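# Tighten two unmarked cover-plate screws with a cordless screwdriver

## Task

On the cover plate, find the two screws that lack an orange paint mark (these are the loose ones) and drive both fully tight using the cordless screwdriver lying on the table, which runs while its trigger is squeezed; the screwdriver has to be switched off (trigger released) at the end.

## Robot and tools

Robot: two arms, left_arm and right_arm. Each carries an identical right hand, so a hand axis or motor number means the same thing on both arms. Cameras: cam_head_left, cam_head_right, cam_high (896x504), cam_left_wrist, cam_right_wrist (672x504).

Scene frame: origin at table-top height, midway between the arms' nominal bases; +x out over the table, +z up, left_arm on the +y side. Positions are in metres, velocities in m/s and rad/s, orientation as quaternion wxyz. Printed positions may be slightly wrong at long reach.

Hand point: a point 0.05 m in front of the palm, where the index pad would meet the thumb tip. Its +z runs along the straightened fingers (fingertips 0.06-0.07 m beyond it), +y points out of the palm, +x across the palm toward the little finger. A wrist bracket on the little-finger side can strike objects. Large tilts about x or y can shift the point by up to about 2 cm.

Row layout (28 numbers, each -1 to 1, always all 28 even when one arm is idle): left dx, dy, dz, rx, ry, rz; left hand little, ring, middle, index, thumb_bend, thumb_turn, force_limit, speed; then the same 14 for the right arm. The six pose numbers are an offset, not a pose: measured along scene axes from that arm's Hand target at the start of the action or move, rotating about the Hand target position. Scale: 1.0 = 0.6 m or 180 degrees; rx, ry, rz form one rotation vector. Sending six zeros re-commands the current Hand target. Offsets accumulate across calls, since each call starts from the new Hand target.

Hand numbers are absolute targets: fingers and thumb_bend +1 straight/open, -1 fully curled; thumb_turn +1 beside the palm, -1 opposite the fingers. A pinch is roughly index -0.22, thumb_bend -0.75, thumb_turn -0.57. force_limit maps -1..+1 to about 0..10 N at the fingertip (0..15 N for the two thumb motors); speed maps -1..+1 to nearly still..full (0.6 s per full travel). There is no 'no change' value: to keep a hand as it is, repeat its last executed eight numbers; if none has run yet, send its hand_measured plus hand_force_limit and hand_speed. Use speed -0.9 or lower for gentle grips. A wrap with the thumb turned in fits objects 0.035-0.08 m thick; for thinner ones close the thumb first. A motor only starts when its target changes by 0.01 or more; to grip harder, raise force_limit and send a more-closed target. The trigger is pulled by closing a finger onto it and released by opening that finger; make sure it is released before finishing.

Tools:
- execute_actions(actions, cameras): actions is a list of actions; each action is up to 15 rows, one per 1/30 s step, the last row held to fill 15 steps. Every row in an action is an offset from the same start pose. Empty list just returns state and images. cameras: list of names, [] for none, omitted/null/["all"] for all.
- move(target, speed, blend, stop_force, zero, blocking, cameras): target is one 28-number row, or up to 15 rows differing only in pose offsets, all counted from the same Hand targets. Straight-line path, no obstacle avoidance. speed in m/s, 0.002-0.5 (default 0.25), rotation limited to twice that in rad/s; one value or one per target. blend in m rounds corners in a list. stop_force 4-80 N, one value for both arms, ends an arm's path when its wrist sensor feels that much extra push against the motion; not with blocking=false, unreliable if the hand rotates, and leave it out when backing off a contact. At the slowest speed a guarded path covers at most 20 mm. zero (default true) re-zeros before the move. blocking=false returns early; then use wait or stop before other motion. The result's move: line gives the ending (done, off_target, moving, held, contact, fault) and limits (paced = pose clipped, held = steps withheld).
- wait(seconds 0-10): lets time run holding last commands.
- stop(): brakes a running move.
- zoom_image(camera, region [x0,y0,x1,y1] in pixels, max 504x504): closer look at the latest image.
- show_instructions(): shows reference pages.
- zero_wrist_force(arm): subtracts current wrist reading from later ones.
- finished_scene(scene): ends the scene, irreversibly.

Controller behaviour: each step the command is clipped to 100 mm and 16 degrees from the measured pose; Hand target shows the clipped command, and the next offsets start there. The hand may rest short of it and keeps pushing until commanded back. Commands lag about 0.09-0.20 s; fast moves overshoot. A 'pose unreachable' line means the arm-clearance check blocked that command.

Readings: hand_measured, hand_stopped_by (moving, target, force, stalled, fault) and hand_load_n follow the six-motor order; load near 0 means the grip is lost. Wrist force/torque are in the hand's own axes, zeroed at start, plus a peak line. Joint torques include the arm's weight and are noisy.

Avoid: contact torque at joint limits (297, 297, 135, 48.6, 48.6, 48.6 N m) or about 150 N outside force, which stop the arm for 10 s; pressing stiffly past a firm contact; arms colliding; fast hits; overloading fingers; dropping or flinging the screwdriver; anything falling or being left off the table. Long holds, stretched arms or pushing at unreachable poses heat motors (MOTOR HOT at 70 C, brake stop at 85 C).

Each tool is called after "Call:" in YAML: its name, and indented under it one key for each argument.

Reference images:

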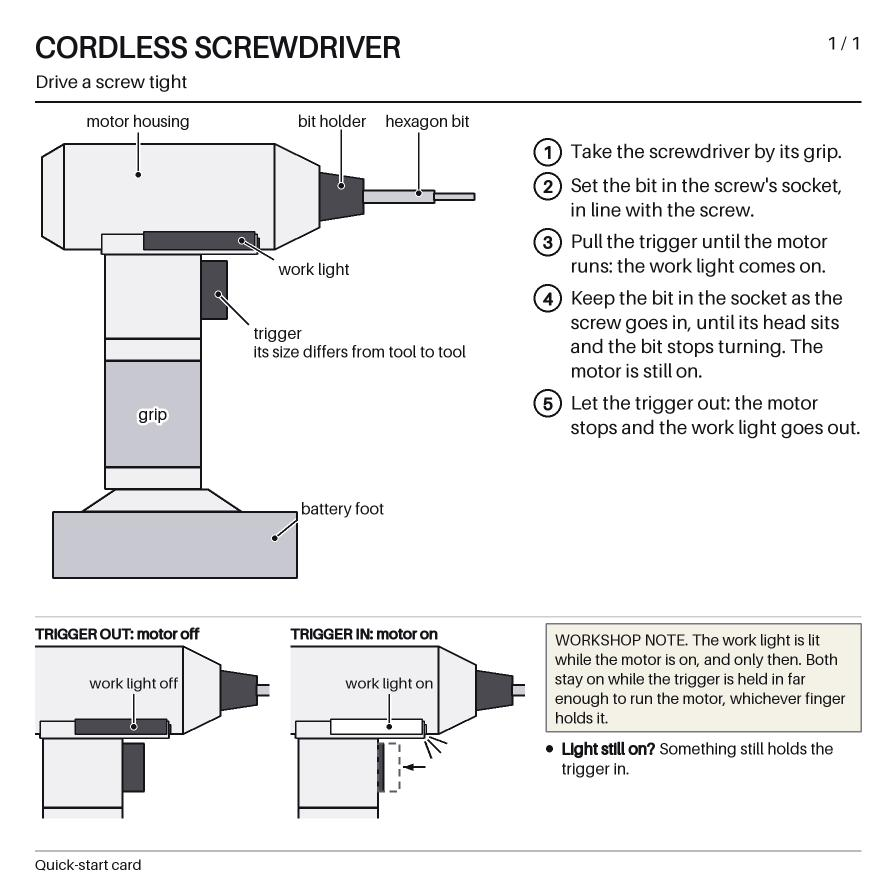

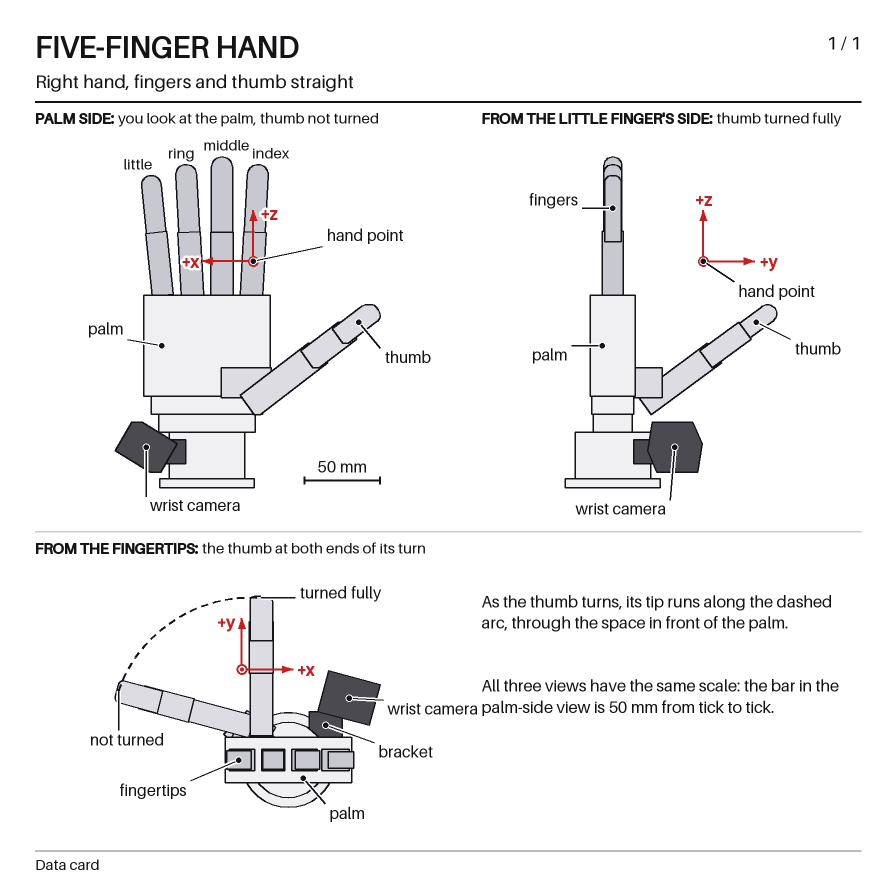

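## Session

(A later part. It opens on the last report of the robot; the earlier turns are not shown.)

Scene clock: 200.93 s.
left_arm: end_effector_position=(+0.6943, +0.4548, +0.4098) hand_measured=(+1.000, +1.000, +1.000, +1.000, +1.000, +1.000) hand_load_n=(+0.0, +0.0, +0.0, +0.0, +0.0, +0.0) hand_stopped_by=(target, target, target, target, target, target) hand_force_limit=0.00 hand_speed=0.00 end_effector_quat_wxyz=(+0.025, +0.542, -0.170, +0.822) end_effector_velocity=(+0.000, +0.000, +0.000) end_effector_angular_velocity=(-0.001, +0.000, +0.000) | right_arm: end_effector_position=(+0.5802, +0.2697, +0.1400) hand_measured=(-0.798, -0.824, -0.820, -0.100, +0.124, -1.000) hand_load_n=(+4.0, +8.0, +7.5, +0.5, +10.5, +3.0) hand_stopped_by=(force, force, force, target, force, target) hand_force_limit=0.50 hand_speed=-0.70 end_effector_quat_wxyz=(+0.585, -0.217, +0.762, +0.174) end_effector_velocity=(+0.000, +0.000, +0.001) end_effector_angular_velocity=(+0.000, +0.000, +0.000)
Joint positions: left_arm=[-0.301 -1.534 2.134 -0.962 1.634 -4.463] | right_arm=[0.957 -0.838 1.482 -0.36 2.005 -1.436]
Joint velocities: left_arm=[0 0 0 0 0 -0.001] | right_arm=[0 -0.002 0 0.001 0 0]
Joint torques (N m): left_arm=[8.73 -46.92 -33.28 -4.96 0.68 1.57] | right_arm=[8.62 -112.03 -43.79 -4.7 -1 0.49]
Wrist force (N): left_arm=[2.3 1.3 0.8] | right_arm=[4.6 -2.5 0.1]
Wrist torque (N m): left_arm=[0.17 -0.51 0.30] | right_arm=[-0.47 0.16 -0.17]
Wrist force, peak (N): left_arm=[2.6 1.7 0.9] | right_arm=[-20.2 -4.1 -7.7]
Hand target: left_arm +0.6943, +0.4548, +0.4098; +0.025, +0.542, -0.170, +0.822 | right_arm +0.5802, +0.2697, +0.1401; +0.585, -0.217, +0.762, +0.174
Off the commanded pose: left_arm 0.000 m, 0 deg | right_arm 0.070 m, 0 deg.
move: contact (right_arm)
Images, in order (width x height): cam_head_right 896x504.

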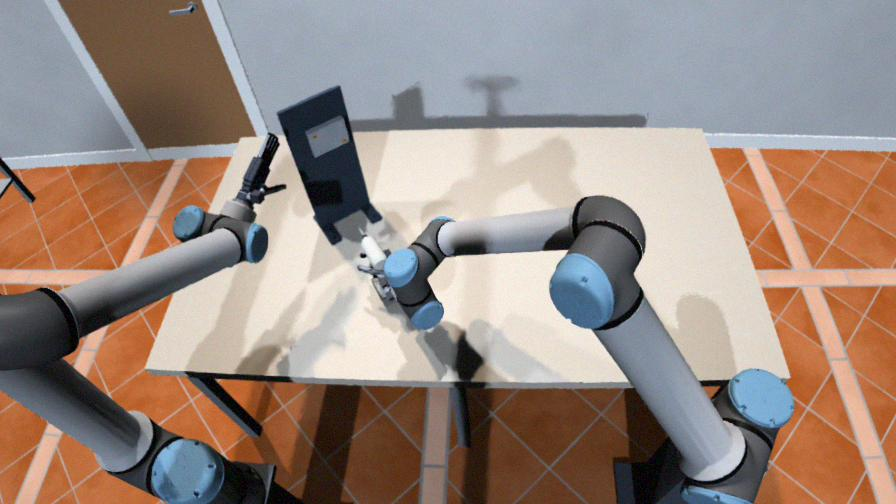

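Call:
move:
  target: [-0.17,0.05,-0.05,0.03,0.09,-0.139,1,1,1,1,1,1,0,0, 0,0,0,0,0,0,-0.98,-0.98,-0.98,-0.1,-0.98,-1,0.5,-0.7]
  cameras: ["cam_left_wrist","cam_right_wrist"]

Call:
zoom_image:
  camera: "cam_left_wrist"
  region: [300, 200, 600, 500]

Scene clock: 202.67 s.
left_arm: end_effector_position=(+0.5928, +0.4850, +0.3797) hand_measured=(+1.000, +1.000, +1.000, +1.000, +1.000, +1.000) hand_load_n=(+0.0, -0.5, +0.0, +0.0, -0.5, +0.0) hand_stopped_by=(target, target, target, target, target, target) hand_force_limit=0.00 hand_speed=0.00 end_effector_quat_wxyz=(+0.200, +0.603, -0.316, +0.705) end_effector_velocity=(-0.001, -0.001, +0.000) end_effector_angular_velocity=(+0.000, +0.001, -0.003) | right_arm: end_effector_position=(+0.5802, +0.2697, +0.1401) hand_measured=(-0.798, -0.824, -0.820, -0.100, +0.124, -1.000) hand_load_n=(+4.0, +8.0, +7.5, +0.0, +10.0, +3.0) hand_stopped_by=(force, force, force, target, force, target) hand_force_limit=0.50 hand_speed=-0.70 end_effector_quat_wxyz=(+0.585, -0.217, +0.762, +0.174) end_effector_velocity=(+0.000, +0.000, +0.000) end_effector_angular_velocity=(-0.001, +0.001, +0.000)
Joint positions: left_arm=[-0.087 -1.547 2.041 -0.591 2.275 -4.568] | right_arm=[0.957 -0.838 1.482 -0.36 2.005 -1.436]
Joint velocities: left_arm=[0 0 0.001 0 0.003 -0.001] | right_arm=[0 -0.001 0 0.002 0 0]
Joint torques (N m): left_arm=[-0.51 -55.71 -26.09 -2.21 2.16 0.08] | right_arm=[4.16 -114.7 -41.61 -4.06 -0.71 0.54]
Wrist force (N): left_arm=[2.4 0.6 0.3] | right_arm=[4.5 -2.5 -0.1]
Wrist torque (N m): left_arm=[0.16 -0.51 0.31] | right_arm=[-0.45 0.19 -0.18]
Wrist force, peak (N): left_arm=[3.1 1.1 0.6] | right_arm=[5.0 -2.4 0.0]
Hand target: left_arm +0.5926, +0.4850, +0.3797; +0.200, +0.603, -0.316, +0.705 | right_arm +0.5802, +0.2697, +0.1401; +0.585, -0.217, +0.762, +0.174
Off the commanded pose: left_arm 0.001 m, 0 deg | right_arm 0.000 m, 0 deg.
move: done
Images, in order (width x height): cam_left_wrist 672x504, cam_right_wrist 672x504.

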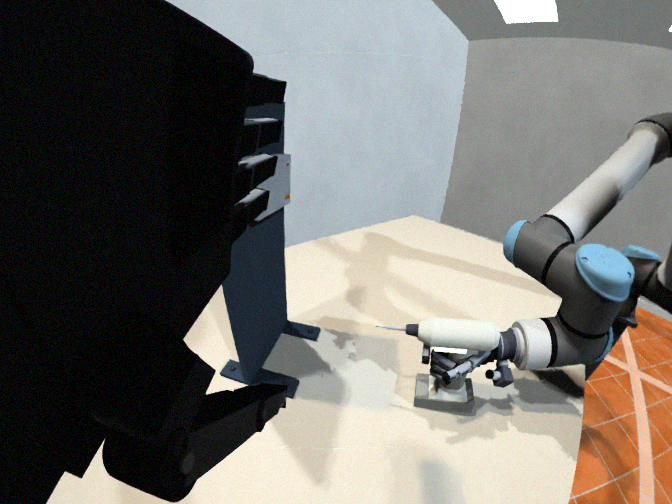

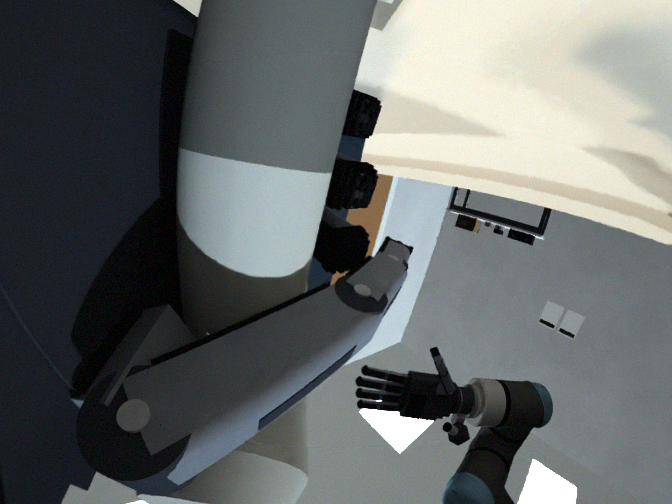

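Scaled by 1.680 from the camera's 672x504 image, which has a finer 960x720 frame.

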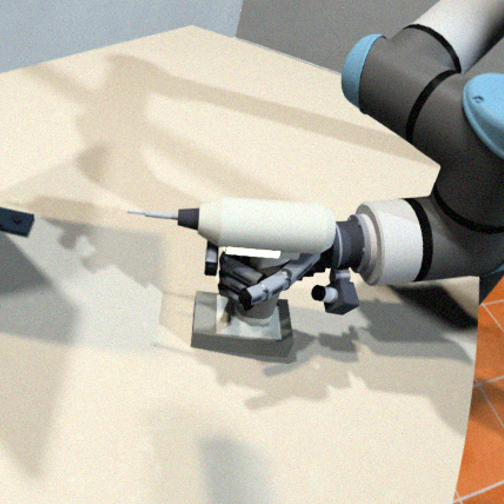

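Call:
move:
  target: [0,0,0,0,0,0,1,1,1,1,1,1,0,0, 0,0,0,0,0,0,-0.5,-0.5,-0.5,-0.1,0.6,-1,0.5,-0.6]
  cameras: ["cam_left_wrist","cam_right_wrist"]

Call:
zoom_image:
  camera: "cam_left_wrist"
  region: [360, 290, 530, 430]

Scene clock: 204.47 s.
left_arm: end_effector_position=(+0.5926, +0.4850, +0.3797) hand_measured=(+1.000, +1.000, +1.000, +1.000, +1.000, +1.000) hand_load_n=(+0.0, +0.0, +0.0, +0.0, +0.0, +0.5) hand_stopped_by=(target, target, target, target, target, target) hand_force_limit=0.00 hand_speed=0.00 end_effector_quat_wxyz=(+0.200, +0.603, -0.316, +0.705) end_effector_velocity=(+0.000, +0.000, +0.000) end_effector_angular_velocity=(+0.002, -0.001, +0.000) | right_arm: end_effector_position=(+0.5802, +0.2697, +0.1401) hand_measured=(-0.500, -0.500, -0.500, -0.100, +0.600, -1.000) hand_load_n=(+0.0, +0.0, +1.0, +0.0, +0.0, -1.0) hand_stopped_by=(target, target, target, target, target, target) hand_force_limit=0.50 hand_speed=-0.60 end_effector_quat_wxyz=(+0.585, -0.217, +0.762, +0.174) end_effector_velocity=(+0.000, +0.000, +0.000) end_effector_angular_velocity=(+0.001, +0.000, +0.000)
Joint positions: left_arm=[-0.087 -1.547 2.041 -0.59 2.276 -4.568] | right_arm=[0.957 -0.838 1.482 -0.36 2.005 -1.436]
Joint velocities: left_arm=[0 0 0 0 0 0.002] | right_arm=[0 0 0 -0.001 0 0]
Joint torques (N m): left_arm=[8.38 -55.83 -28.63 0.04 1.52 -2.99] | right_arm=[-0.46 -100.98 -40.37 -3.33 -0.58 0.48]
Wrist force (N): left_arm=[2.6 0.8 0.6] | right_arm=[2.9 -2.1 -0.7]
Wrist torque (N m): left_arm=[0.17 -0.55 0.33] | right_arm=[-0.42 0.23 -0.17]
Wrist force, peak (N): left_arm=[3.0 0.9 0.4] | right_arm=[5.0 -2.1 -0.1]
Hand target: left_arm +0.5926, +0.4850, +0.3797; +0.200, +0.603, -0.316, +0.705 | right_arm +0.5802, +0.2697, +0.1401; +0.585, -0.217, +0.762, +0.174
Off the commanded pose: left_arm 0.000 m, 0 deg | right_arm 0.000 m, 0 deg.
move: done
Images, in order (width x height): cam_left_wrist 672x504, cam_right_wrist 672x504.

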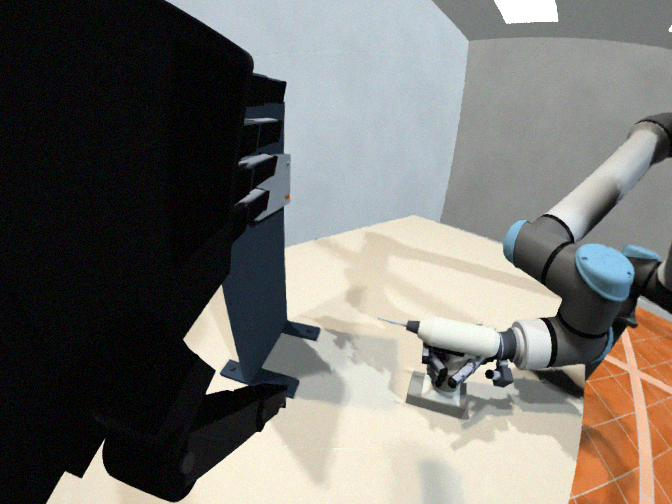

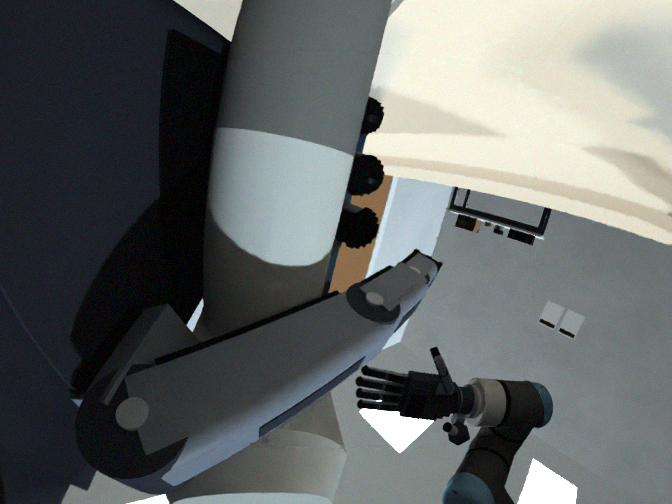

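Scaled by 2.965 from the camera's 672x504 image, which has a finer 960x720 frame.

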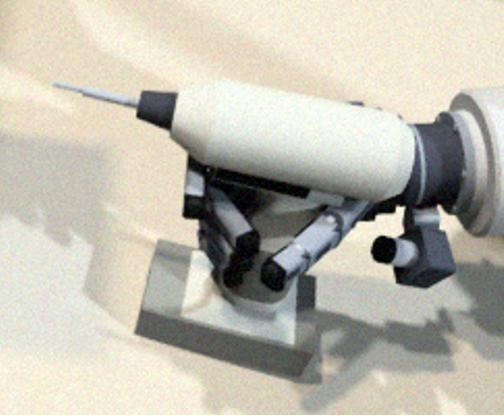

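Call:
move:
  target: [0,0,0,0,0,0,1,1,1,1,1,1,0,0, 0,0,-0.02,0,0,0,-0.5,-0.5,-0.5,-0.1,0.6,-1,0.5,-0.6]
  cameras: ["cam_left_wrist","cam_right_wrist"]
  speed: 0.03
  stop_force: 10

Call:
zoom_image:
  camera: "cam_left_wrist"
  region: [360, 290, 530, 430]

Scene clock: 206.40 s.
left_arm: end_effector_position=(+0.5926, +0.4850, +0.3797) hand_measured=(+1.000, +1.000, +1.000, +1.000, +1.000, +1.000) hand_load_n=(+0.0, +0.0, +0.0, +0.0, +0.0, +0.0) hand_stopped_by=(target, target, target, target, target, target) hand_force_limit=0.00 hand_speed=0.00 end_effector_quat_wxyz=(+0.200, +0.603, -0.316, +0.705) end_effector_velocity=(+0.000, +0.000, +0.000) end_effector_angular_velocity=(-0.001, +0.000, +0.000) | right_arm: end_effector_position=(+0.5802, +0.2697, +0.1281) hand_measured=(-0.500, -0.500, -0.500, -0.100, +0.600, -1.000) hand_load_n=(+2.5, +0.0, +0.0, +0.0, +0.0, +0.0) hand_stopped_by=(target, target, target, target, target, target) hand_force_limit=0.50 hand_speed=-0.60 end_effector_quat_wxyz=(+0.585, -0.217, +0.762, +0.174) end_effector_velocity=(+0.000, +0.000, +0.002) end_effector_angular_velocity=(+0.001, -0.001, +0.000)
Joint positions: left_arm=[-0.087 -1.547 2.041 -0.59 2.276 -4.568] | right_arm=[0.957 -0.826 1.486 -0.376 2.005 -1.436]
Joint velocities: left_arm=[0 0 0 0 0 -0.001] | right_arm=[0 -0.001 0 0 0 0]
Joint torques (N m): left_arm=[5.82 -52.82 -32.36 -2.37 0.27 -2.69] | right_arm=[1.42 -108.55 -39.12 1.31 1.18 0.35]
Wrist force (N): left_arm=[2.4 0.9 0.2] | right_arm=[-1.3 -3.0 -0.1]
Wrist torque (N m): left_arm=[0.21 -0.49 0.31] | right_arm=[-0.43 0.00 -0.37]
Wrist force, peak (N): left_arm=[3.1 1.2 0.4] | right_arm=[-4.5 -3.6 -3.5]
Hand target: left_arm +0.5926, +0.4850, +0.3797; +0.200, +0.603, -0.316, +0.705 | right_arm +0.5802, +0.2697, +0.1281; +0.585, -0.217, +0.762, +0.174
Off the commanded pose: left_arm 0.000 m, 0 deg | right_arm 0.000 m, 0 deg.
move: done
Images, in order (width x height): cam_left_wrist 672x504, cam_right_wrist 672x504.

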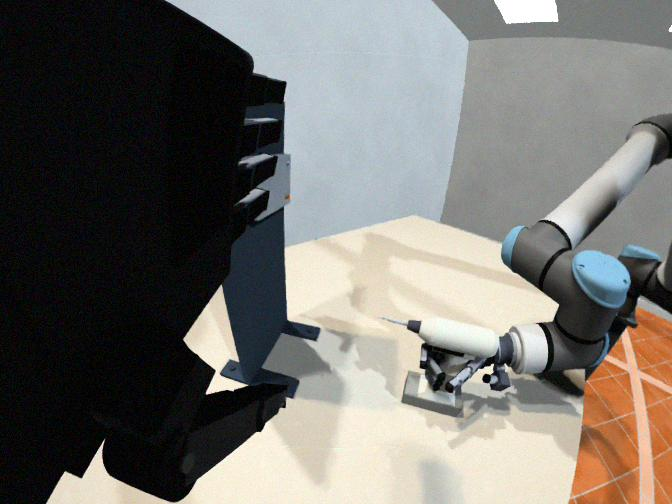

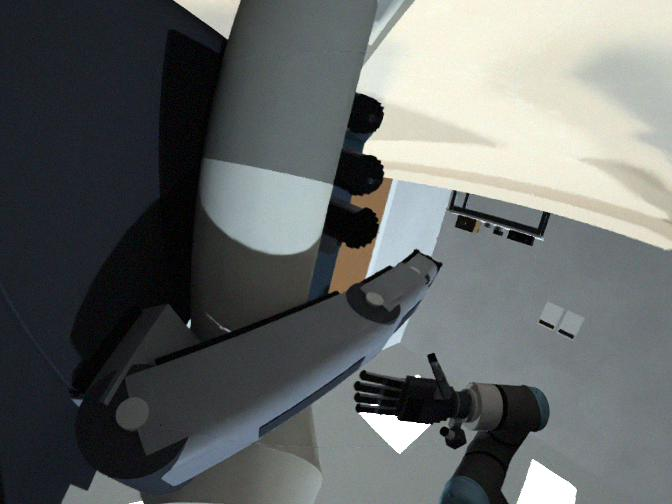

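Scaled by 2.965 from the camera's 672x504 image, which has a finer 960x720 frame.

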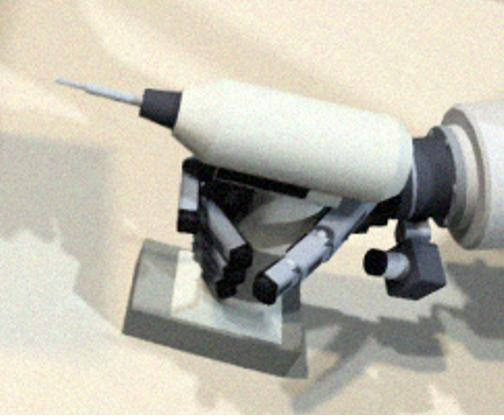

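Call:
move:
  target: [0,0,0,0,0,0,1,1,1,1,1,1,0,0, 0,0,0,0.044,-0.071,0,-0.4,-0.4,-0.4,-0.1,0.8,-1,0.5,-0.6]
  cameras: ["cam_left_wrist","cam_right_wrist"]
  speed: 0.15

Call:
zoom_image:
  camera: "cam_left_wrist"
  region: [360, 290, 530, 430]

Scene clock: 208.03 s.
left_arm: end_effector_position=(+0.5926, +0.4850, +0.3797) hand_measured=(+1.000, +1.000, +1.000, +1.000, +1.000, +1.000) hand_load_n=(+0.0, +0.0, +0.0, +0.0, +0.0, +0.0) hand_stopped_by=(target, target, target, target, target, target) hand_force_limit=0.00 hand_speed=0.00 end_effector_quat_wxyz=(+0.200, +0.603, -0.316, +0.705) end_effector_velocity=(+0.000, +0.000, +0.000) end_effector_angular_velocity=(+0.000, +0.001, +0.000) | right_arm: end_effector_position=(+0.5802, +0.2697, +0.1279) hand_measured=(-0.400, -0.400, -0.400, -0.100, +0.800, -1.000) hand_load_n=(+0.0, +0.0, +0.0, +0.0, +0.5, +0.0) hand_stopped_by=(target, target, target, target, target, target) hand_force_limit=0.50 hand_speed=-0.60 end_effector_quat_wxyz=(+0.680, -0.194, +0.678, +0.201) end_effector_velocity=(+0.000, +0.000, -0.001) end_effector_angular_velocity=(+0.000, +0.000, +0.000)
Joint positions: left_arm=[-0.087 -1.547 2.041 -0.59 2.276 -4.568] | right_arm=[0.957 -0.798 1.583 -0.79 2.022 -1.564]
Joint velocities: left_arm=[0 0.001 0 0 0 0] | right_arm=[0 0.001 0 -0.001 0 0]
Joint torques (N m): left_arm=[5.21 -50.68 -33.12 -3.86 -0.3 -2.4] | right_arm=[-15.18 -106.17 -36.14 -5.09 -1.33 0.6]
Wrist force (N): left_arm=[2.6 1.1 0.5] | right_arm=[-2.4 -2.0 -2.4]
Wrist torque (N m): left_arm=[0.22 -0.54 0.33] | right_arm=[-0.33 0.57 -0.36]
Wrist force, peak (N): left_arm=[3.0 1.1 0.4] | right_arm=[-2.7 -2.4 -3.0]
Hand target: left_arm +0.5926, +0.4850, +0.3797; +0.200, +0.603, -0.316, +0.705 | right_arm +0.5802, +0.2697, +0.1281; +0.680, -0.194, +0.678, +0.201
Off the commanded pose: left_arm 0.000 m, 0 deg | right_arm 0.000 m, 0 deg.
move: done
Images, in order (width x height): cam_left_wrist 672x504, cam_right_wrist 672x504.

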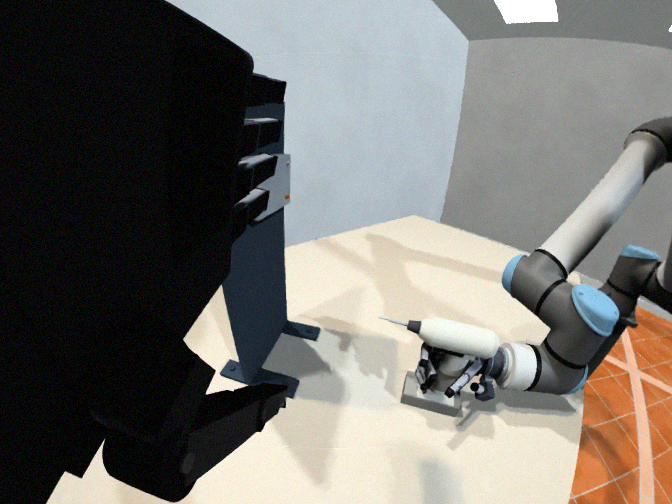

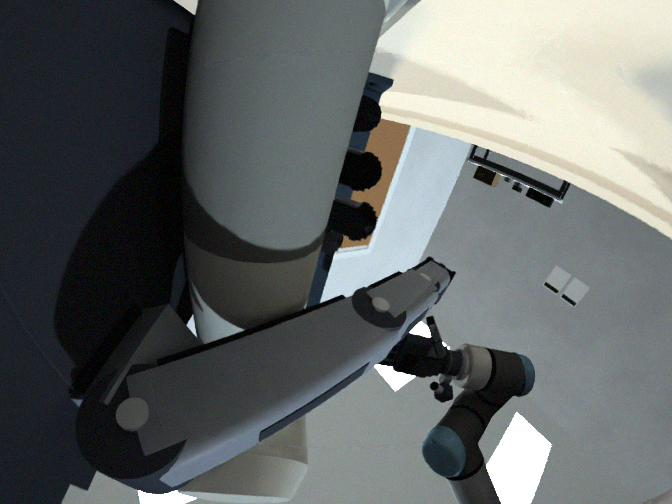

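Scaled by 2.965 from the camera's 672x504 image, which has a finer 960x720 frame.

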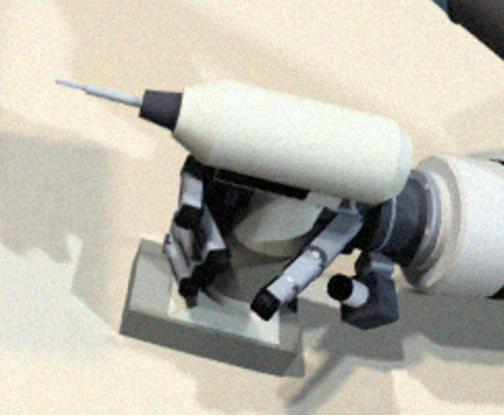

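Call:
move:
  target: [0,0,0,0,0,0,1,1,1,1,1,1,0,0, 0,0,0,0,0,0,-1,-1,-1,-0.3,-1,-1,0.6,-0.7]
  cameras: ["cam_left_wrist","cam_right_wrist"]

Call:
zoom_image:
  camera: "cam_left_wrist"
  region: [360, 290, 530, 430]

Scene clock: 210.13 s.
left_arm: end_effector_position=(+0.5926, +0.4850, +0.3797) hand_measured=(+1.000, +1.000, +1.000, +1.000, +1.000, +1.000) hand_load_n=(+0.0, +0.0, +0.0, +0.0, +0.0, +0.0) hand_stopped_by=(target, target, target, target, target, target) hand_force_limit=0.00 hand_speed=0.00 end_effector_quat_wxyz=(+0.200, +0.603, -0.316, +0.705) end_effector_velocity=(+0.000, +0.001, +0.000) end_effector_angular_velocity=(+0.000, +0.001, +0.001) | right_arm: end_effector_position=(+0.5802, +0.2697, +0.1281) hand_measured=(-0.914, -0.912, -0.908, -0.300, +0.324, -1.000) hand_load_n=(+8.0, +10.5, +13.0, +0.0, +11.5, +4.5) hand_stopped_by=(force, force, force, target, force, target) hand_force_limit=0.60 hand_speed=-0.70 end_effector_quat_wxyz=(+0.680, -0.194, +0.678, +0.201) end_effector_velocity=(+0.000, +0.000, +0.002) end_effector_angular_velocity=(+0.002, -0.001, +0.000)
Joint positions: left_arm=[-0.087 -1.547 2.041 -0.59 2.276 -4.568] | right_arm=[0.957 -0.798 1.583 -0.79 2.022 -1.564]
Joint velocities: left_arm=[0.001 0 0 0.001 0.001 0] | right_arm=[0 -0.002 0 0 0 0]
Joint torques (N m): left_arm=[8.68 -52.05 -36.02 -4.57 -1.19 -2.29] | right_arm=[-8.81 -95.14 -32.45 -2.27 -0.41 -0.46]
Wrist force (N): left_arm=[2.8 1.3 0.6] | right_arm=[-7.9 -4.1 -2.7]
Wrist torque (N m): left_arm=[0.24 -0.57 0.35] | right_arm=[-0.35 0.38 -1.20]
Wrist force, peak (N): left_arm=[2.9 1.2 1.0] | right_arm=[-8.7 -4.8 -3.1]
Hand target: left_arm +0.5926, +0.4850, +0.3797; +0.200, +0.603, -0.316, +0.705 | right_arm +0.5802, +0.2697, +0.1281; +0.680, -0.194, +0.678, +0.201
Off the commanded pose: left_arm 0.000 m, 0 deg | right_arm 0.000 m, 0 deg.
move: done
Images, in order (width x height): cam_left_wrist 672x504, cam_right_wrist 672x504.

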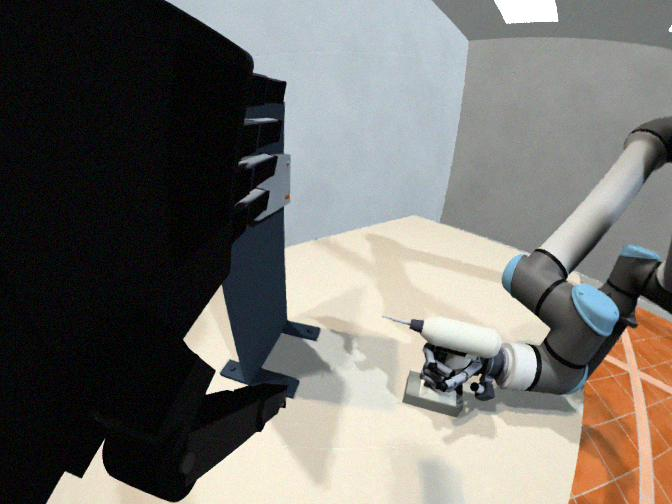

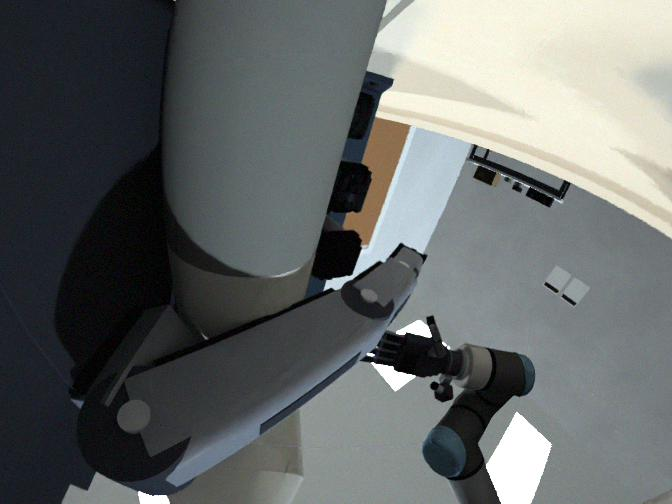

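Scaled by 2.965 from the camera's 672x504 image, which has a finer 960x720 frame.

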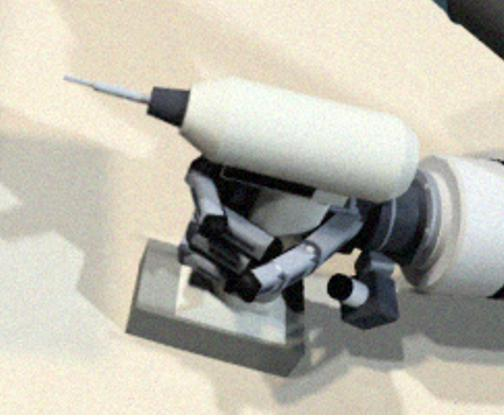

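Call:
move:
  target:
    - [0,0,0,0,0,0,1,1,1,1,1,1,0,0, 0,0,0.1,0,0,0,-1,-1,-1,-0.3,-1,-1,0.6,-0.7]
    - [0.219,-0.133,0.117,-0.03,-0.09,0.139,1,1,1,1,1,1,0,0, 0.22,0.0,0.363,0,0,0,-1,-1,-1,-0.3,-1,-1,0.6,-0.7]
  speed: 0.12
  blend: 0.02

Call:
zoom_image:
  camera: "cam_left_wrist"
  region: [260, 150, 510, 400]

Scene clock: 213.70 s.
left_arm: end_effector_position=(+0.7238, +0.4048, +0.4499) hand_measured=(+1.000, +1.000, +1.000, +1.000, +1.000, +1.000) hand_load_n=(+0.0, +0.0, +0.0, +0.0, +0.0, +0.0) hand_stopped_by=(target, target, target, target, target, target) hand_force_limit=0.00 hand_speed=0.00 end_effector_quat_wxyz=(+0.025, +0.543, -0.170, +0.822) end_effector_velocity=(+0.000, +0.001, +0.000) end_effector_angular_velocity=(-0.002, +0.000, +0.001) | right_arm: end_effector_position=(+0.7123, +0.2696, +0.3458) hand_measured=(-0.914, -0.912, -0.908, -0.300, +0.324, -1.000) hand_load_n=(+6.5, +11.0, +15.0, +0.0, +6.0, +5.5) hand_stopped_by=(force, force, force, target, force, target) hand_force_limit=0.60 hand_speed=-0.70 end_effector_quat_wxyz=(+0.680, -0.194, +0.678, +0.201) end_effector_velocity=(+0.000, +0.000, -0.001) end_effector_angular_velocity=(-0.001, +0.000, +0.000)
Joint positions: left_arm=[-0.372 -1.525 2.042 -0.878 1.568 -4.438] | right_arm=[0.832 -0.928 1.358 -0.435 1.896 -1.563]
Joint velocities: left_arm=[0 -0.001 0.001 -0.001 -0.001 -0.002] | right_arm=[0 0.001 0 0 0 0]
Joint torques (N m): left_arm=[0.43 -58.12 -28.45 -0.96 -0.78 -3.42] | right_arm=[14.46 -96.04 -45.02 -6.12 2.23 2.01]
Wrist force (N): left_arm=[2.2 0.6 0.8] | right_arm=[5.2 -2.6 -2.3]
Wrist torque (N m): left_arm=[0.06 -0.48 0.25] | right_arm=[-0.42 0.21 -0.13]
Wrist force, peak (N): left_arm=[2.7 1.7 1.3] | right_arm=[-7.7 -4.3 -3.2]
Hand target: left_arm +0.7237, +0.4049, +0.4499; +0.025, +0.543, -0.170, +0.822 | right_arm +0.7122, +0.2696, +0.3457; +0.680, -0.194, +0.678, +0.201
Off the commanded pose: left_arm 0.000 m, 0 deg | right_arm 0.000 m, 0 deg.
move: done

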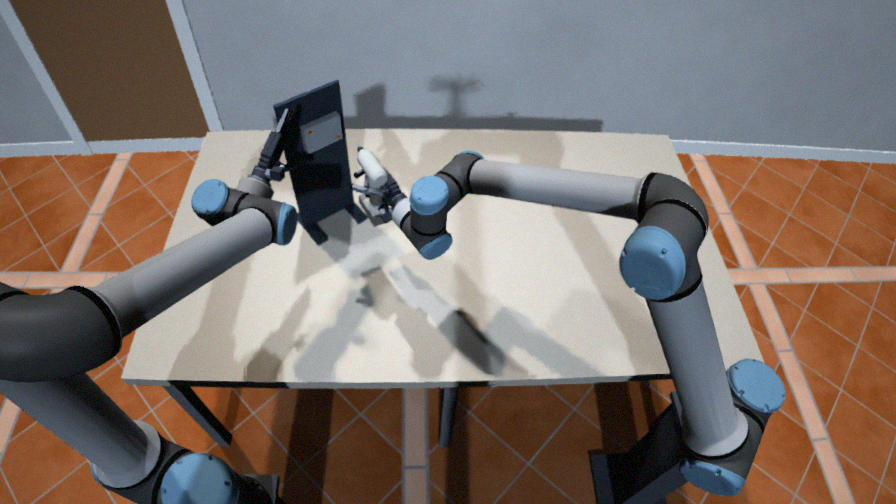

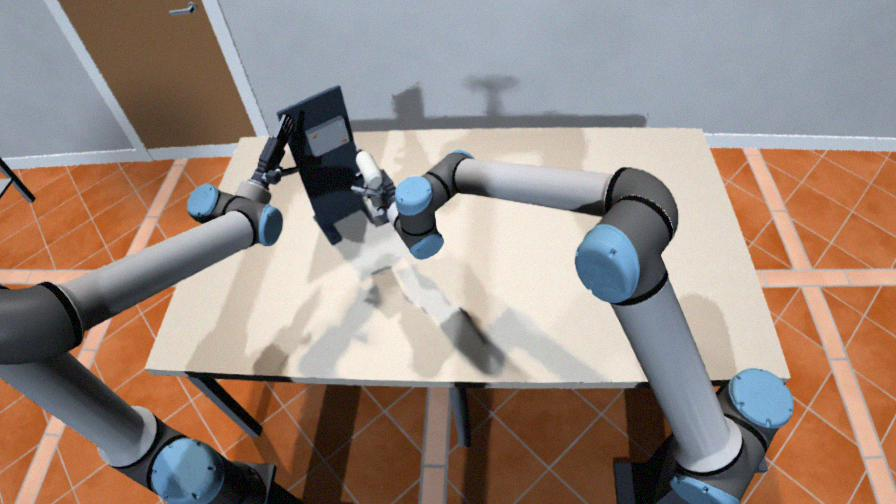

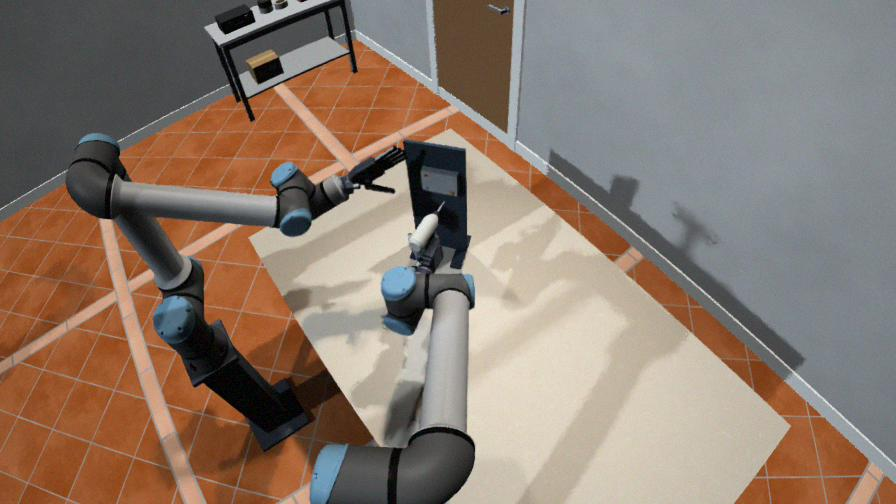

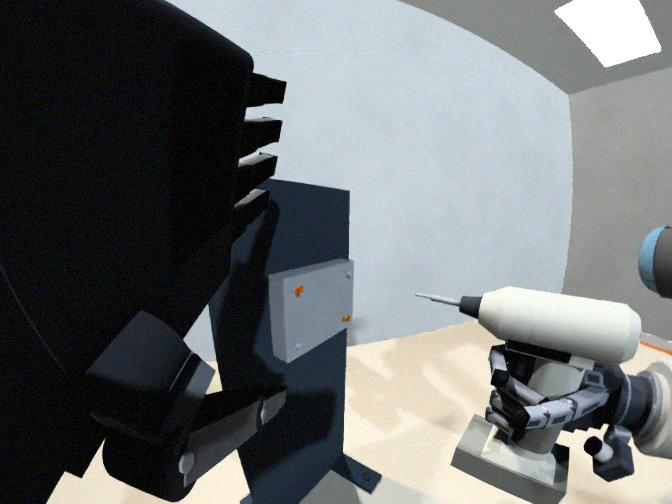

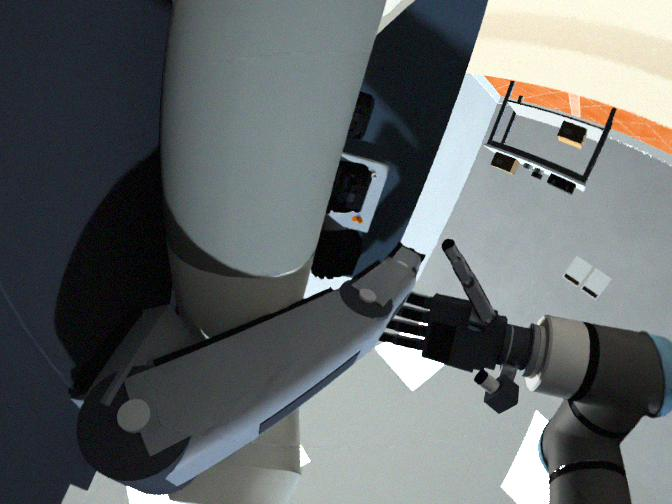

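Scaled by 2.016 from the camera's 672x504 image, which has a finer 960x720 frame.

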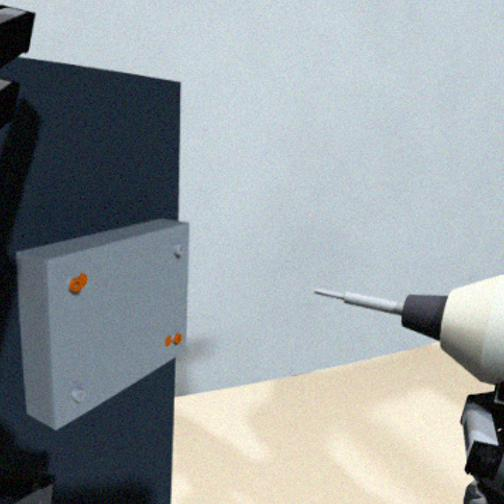

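Call:
move:
  target: [-0.0868,-0.0932,0.033,0,0,0,1,1,1,1,1,1,0,0, 0,0,0,0,0,0,-1,-1,-1,-0.3,-1,-1,0.6,-0.7]
  speed: 0.12
  cameras: ["cam_left_wrist"]

Call:
zoom_image:
  camera: "cam_left_wrist"
  region: [310, 270, 390, 330]

Call:
zoom_image:
  camera: "cam_left_wrist"
  region: [220, 250, 420, 400]

Scene clock: 215.37 s.
left_arm: end_effector_position=(+0.6715, +0.3490, +0.4697) hand_measured=(+1.000, +1.000, +1.000, +1.000, +1.000, +1.000) hand_load_n=(+0.0, +0.0, +0.0, +0.0, +0.0, +0.0) hand_stopped_by=(target, target, target, target, target, target) hand_force_limit=0.00 hand_speed=0.00 end_effector_quat_wxyz=(+0.025, +0.543, -0.170, +0.822) end_effector_velocity=(+0.000, +0.000, +0.001) end_effector_angular_velocity=(-0.001, +0.000, +0.001) | right_arm: end_effector_position=(+0.7122, +0.2696, +0.3458) hand_measured=(-0.914, -0.912, -0.908, -0.300, +0.324, -1.000) hand_load_n=(+6.5, +10.5, +15.0, +0.0, +6.5, +5.5) hand_stopped_by=(force, force, force, target, force, target) hand_force_limit=0.60 hand_speed=-0.70 end_effector_quat_wxyz=(+0.680, -0.194, +0.678, +0.201) end_effector_velocity=(+0.000, +0.000, -0.001) end_effector_angular_velocity=(-0.001, +0.001, +0.000)
Joint positions: left_arm=[-0.504 -1.624 2.101 -0.841 1.443 -4.391] | right_arm=[0.832 -0.928 1.358 -0.435 1.896 -1.563]
Joint velocities: left_arm=[0 0 -0.001 0 -0.001 -0.001] | right_arm=[0 0 0 0.001 0 0]
Joint torques (N m): left_arm=[-11.21 -26.28 -54.08 -6.87 1.29 -3.57] | right_arm=[14.89 -96.35 -50.2 -6.1 2.01 1.14]
Wrist force (N): left_arm=[2.3 1.0 1.0] | right_arm=[5.0 -2.4 -2.5]
Wrist torque (N m): left_arm=[0.12 -0.51 0.27] | right_arm=[-0.38 0.25 -0.14]
Wrist force, peak (N): left_arm=[3.0 2.2 0.5] | right_arm=[5.2 -2.5 -2.5]
Hand target: left_arm +0.6715, +0.3489, +0.4698; +0.025, +0.543, -0.170, +0.822 | right_arm +0.7122, +0.2696, +0.3457; +0.680, -0.194, +0.678, +0.201
Off the commanded pose: left_arm 0.000 m, 0 deg | right_arm 0.000 m, 0 deg.
move: done
Images, in order (width x height): cam_left_wrist 672x504.

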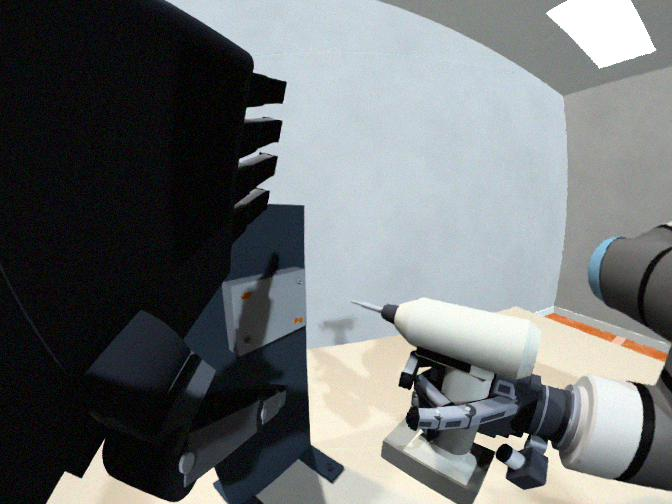

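Scaled by 6.300 from the camera's 672x504 image, which has a finer 960x720 frame.

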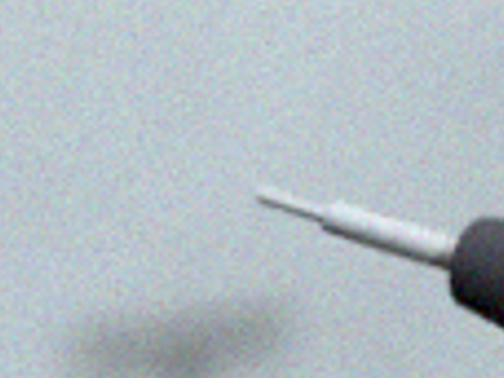

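Scaled by 2.520 from the camera's 672x504 image, which has a finer 960x720 frame.

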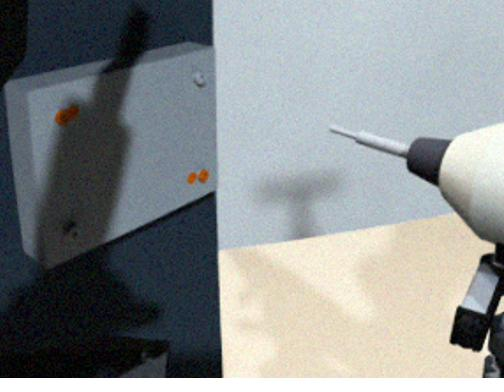

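Call:
zoom_image:
  camera: "cam_left_wrist"
  region: [215, 255, 315, 365]

Call:
zoom_image:
  camera: "cam_left_wrist"
  region: [340, 280, 560, 440]

Call:
zoom_image:
  camera: "cam_head_left"
  region: [265, 75, 395, 245]

Call:
zoom_image:
  camera: "cam_head_right"
  region: [265, 75, 395, 245]

Scaled by 4.582 from the camera's 672x504 image, which has a finer 960x720 frame.

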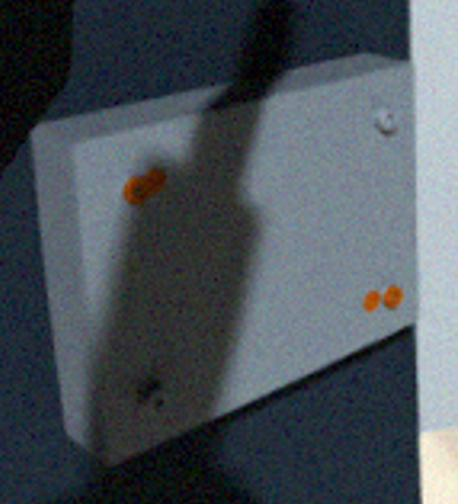

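Scaled by 2.291 from the camera's 672x504 image, which has a finer 960x720 frame.

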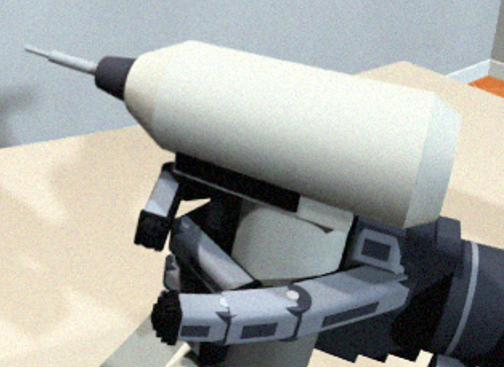

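This scene's latest camera images include none from cam_head_left. They are from: cam_left_wrist. cam_head_left's image comes with the result of a call that names it in "cameras".

This scene's latest camera images include none from cam_head_right. They are from: cam_left_wrist. cam_head_right's image comes with the result of a call that names it in "cameras".

Call:
move:
  target: [0,0,0,0,0,0,1,1,1,1,1,1,0,0,0.117,0.058,-0.0017,0,0,0,-1,-1,-1,-0.3,-1,-1,0.6,-0.7]
  speed: 0.06
  cameras: ["cam_left_wrist","cam_head_right"]

Scene clock: 220.10 s.
left_arm: end_effector_position=(+0.6715, +0.3489, +0.4698) hand_measured=(+1.000, +1.000, +1.000, +1.000, +1.000, +1.000) hand_load_n=(+0.0, +0.0, +0.0, +0.0, +0.0, +0.0) hand_stopped_by=(target, target, target, target, target, target) hand_force_limit=0.00 hand_speed=0.00 end_effector_quat_wxyz=(+0.025, +0.543, -0.170, +0.822) end_effector_velocity=(+0.000, +0.000, -0.001) end_effector_angular_velocity=(+0.000, +0.001, +0.000) | right_arm: end_effector_position=(+0.7826, +0.3044, +0.3447) hand_measured=(-0.914, -0.912, -0.908, -0.300, +0.324, -1.000) hand_load_n=(+6.0, +11.0, +15.5, +0.0, +6.5, +5.5) hand_stopped_by=(force, force, force, target, force, target) hand_force_limit=0.60 hand_speed=-0.70 end_effector_quat_wxyz=(+0.680, -0.194, +0.678, +0.201) end_effector_velocity=(-0.001, -0.001, +0.000) end_effector_angular_velocity=(+0.001, -0.001, +0.000)
Joint positions: left_arm=[-0.504 -1.624 2.101 -0.841 1.443 -4.391] | right_arm=[0.797 -0.823 1.177 -0.359 1.862 -1.563]
Joint velocities: left_arm=[0 0 0 0.001 0 0] | right_arm=[0.001 -0.002 0.004 -0.003 0 0]
Joint torques (N m): left_arm=[-13.36 -15.02 -40.03 -3.43 -0.78 -3.69] | right_arm=[15.1 -124.01 -42.59 -6.93 1.99 2.11]
Wrist force (N): left_arm=[2.5 1.0 1.3] | right_arm=[4.7 -2.3 -2.3]
Wrist torque (N m): left_arm=[0.08 -0.56 0.27] | right_arm=[-0.39 0.31 -0.15]
Wrist force, peak (N): left_arm=[2.7 1.0 1.3] | right_arm=[5.0 -2.7 -3.5]
Hand target: left_arm +0.6715, +0.3489, +0.4698; +0.025, +0.543, -0.170, +0.822 | right_arm +0.7824, +0.3046, +0.3448; +0.680, -0.194, +0.678, +0.201
Off the commanded pose: left_arm 0.000 m, 0 deg | right_arm 0.000 m, 0 deg.
move: done
Images, in order (width x height): cam_head_right 896x504, cam_left_wrist 672x504.

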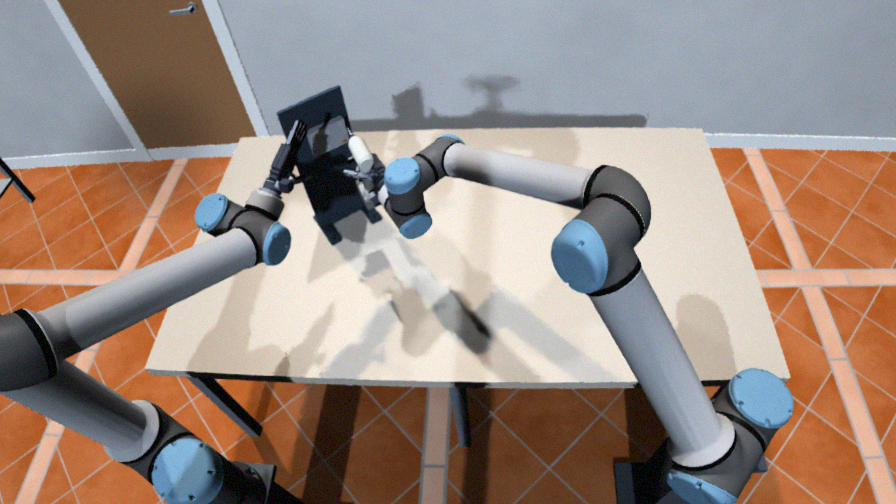

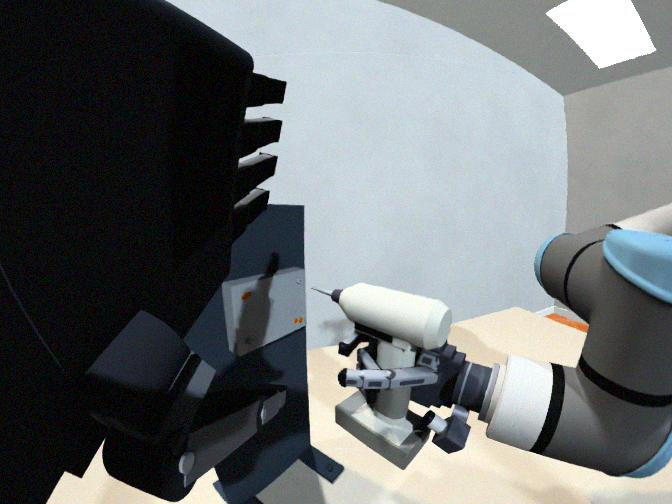

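Call:
zoom_image:
  camera: "cam_left_wrist"
  region: [215, 250, 375, 370]

Scaled by 3.150 from the camera's 672x504 image, which has a finer 960x720 frame.

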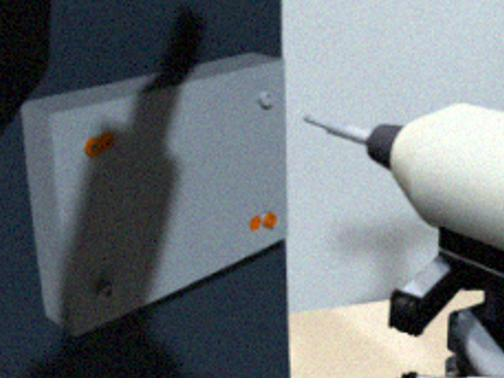

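Call:
move:
  target: [0.038,0.1763,-0.1,0,0,0,1,1,1,1,1,1,0,0,0,0,0,0,0,0,-1,-1,-1,-0.3,-1,-1,0.6,-0.7]
  speed: 0.12
  cameras: ["cam_left_wrist"]

Call:
zoom_image:
  camera: "cam_left_wrist"
  region: [215, 210, 415, 360]

Scene clock: 221.73 s.
left_arm: end_effector_position=(+0.6944, +0.4549, +0.4096) hand_measured=(+1.000, +1.000, +1.000, +1.000, +1.000, +1.000) hand_load_n=(+0.0, +0.0, +0.0, +0.0, +0.0, +0.0) hand_stopped_by=(target, target, target, target, target, target) hand_force_limit=0.00 hand_speed=0.00 end_effector_quat_wxyz=(+0.025, +0.543, -0.170, +0.822) end_effector_velocity=(+0.000, -0.002, +0.000) end_effector_angular_velocity=(+0.002, -0.001, -0.001) | right_arm: end_effector_position=(+0.7824, +0.3046, +0.3448) hand_measured=(-0.914, -0.912, -0.908, -0.300, +0.324, -1.000) hand_load_n=(+6.0, +11.0, +15.0, +0.0, +6.5, +5.5) hand_stopped_by=(force, force, force, target, force, target) hand_force_limit=0.60 hand_speed=-0.70 end_effector_quat_wxyz=(+0.680, -0.194, +0.678, +0.201) end_effector_velocity=(+0.000, +0.000, +0.002) end_effector_angular_velocity=(+0.001, -0.001, +0.000)
Joint positions: left_arm=[-0.301 -1.534 2.134 -0.962 1.634 -4.463] | right_arm=[0.798 -0.823 1.177 -0.359 1.862 -1.563]
Joint velocities: left_arm=[-0.002 0 -0.001 0 0 0.002] | right_arm=[0 -0.001 0 0 0 0]
Joint torques (N m): left_arm=[3.16 -50.39 -50.99 -0.09 -1.5 4.17] | right_arm=[14.83 -123.27 -51.45 -5.92 2.11 1.57]
Wrist force (N): left_arm=[2.1 1.1 0.7] | right_arm=[4.9 -2.2 -2.5]
Wrist torque (N m): left_arm=[0.13 -0.49 0.27] | right_arm=[-0.35 0.29 -0.14]
Wrist force, peak (N): left_arm=[3.9 2.0 1.5] | right_arm=[4.9 -2.6 -2.9]
Hand target: left_arm +0.6945, +0.4549, +0.4098; +0.025, +0.543, -0.170, +0.822 | right_arm +0.7824, +0.3046, +0.3448; +0.680, -0.194, +0.678, +0.201
Off the commanded pose: left_arm 0.000 m, 0 deg | right_arm 0.000 m, 0 deg.
move: done
Images, in order (width x height): cam_left_wrist 672x504.

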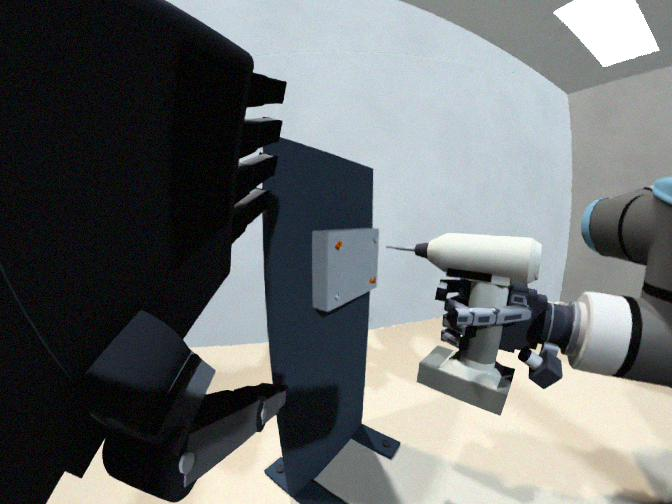

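Scaled by 2.520 from the camera's 672x504 image, which has a finer 960x720 frame.

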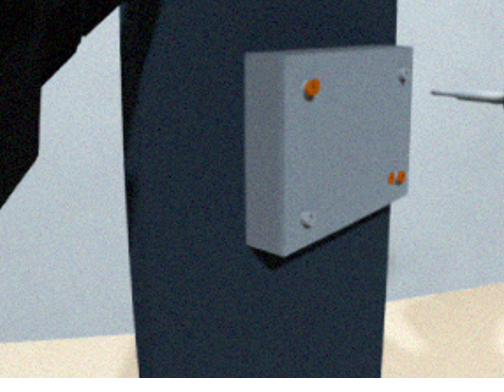

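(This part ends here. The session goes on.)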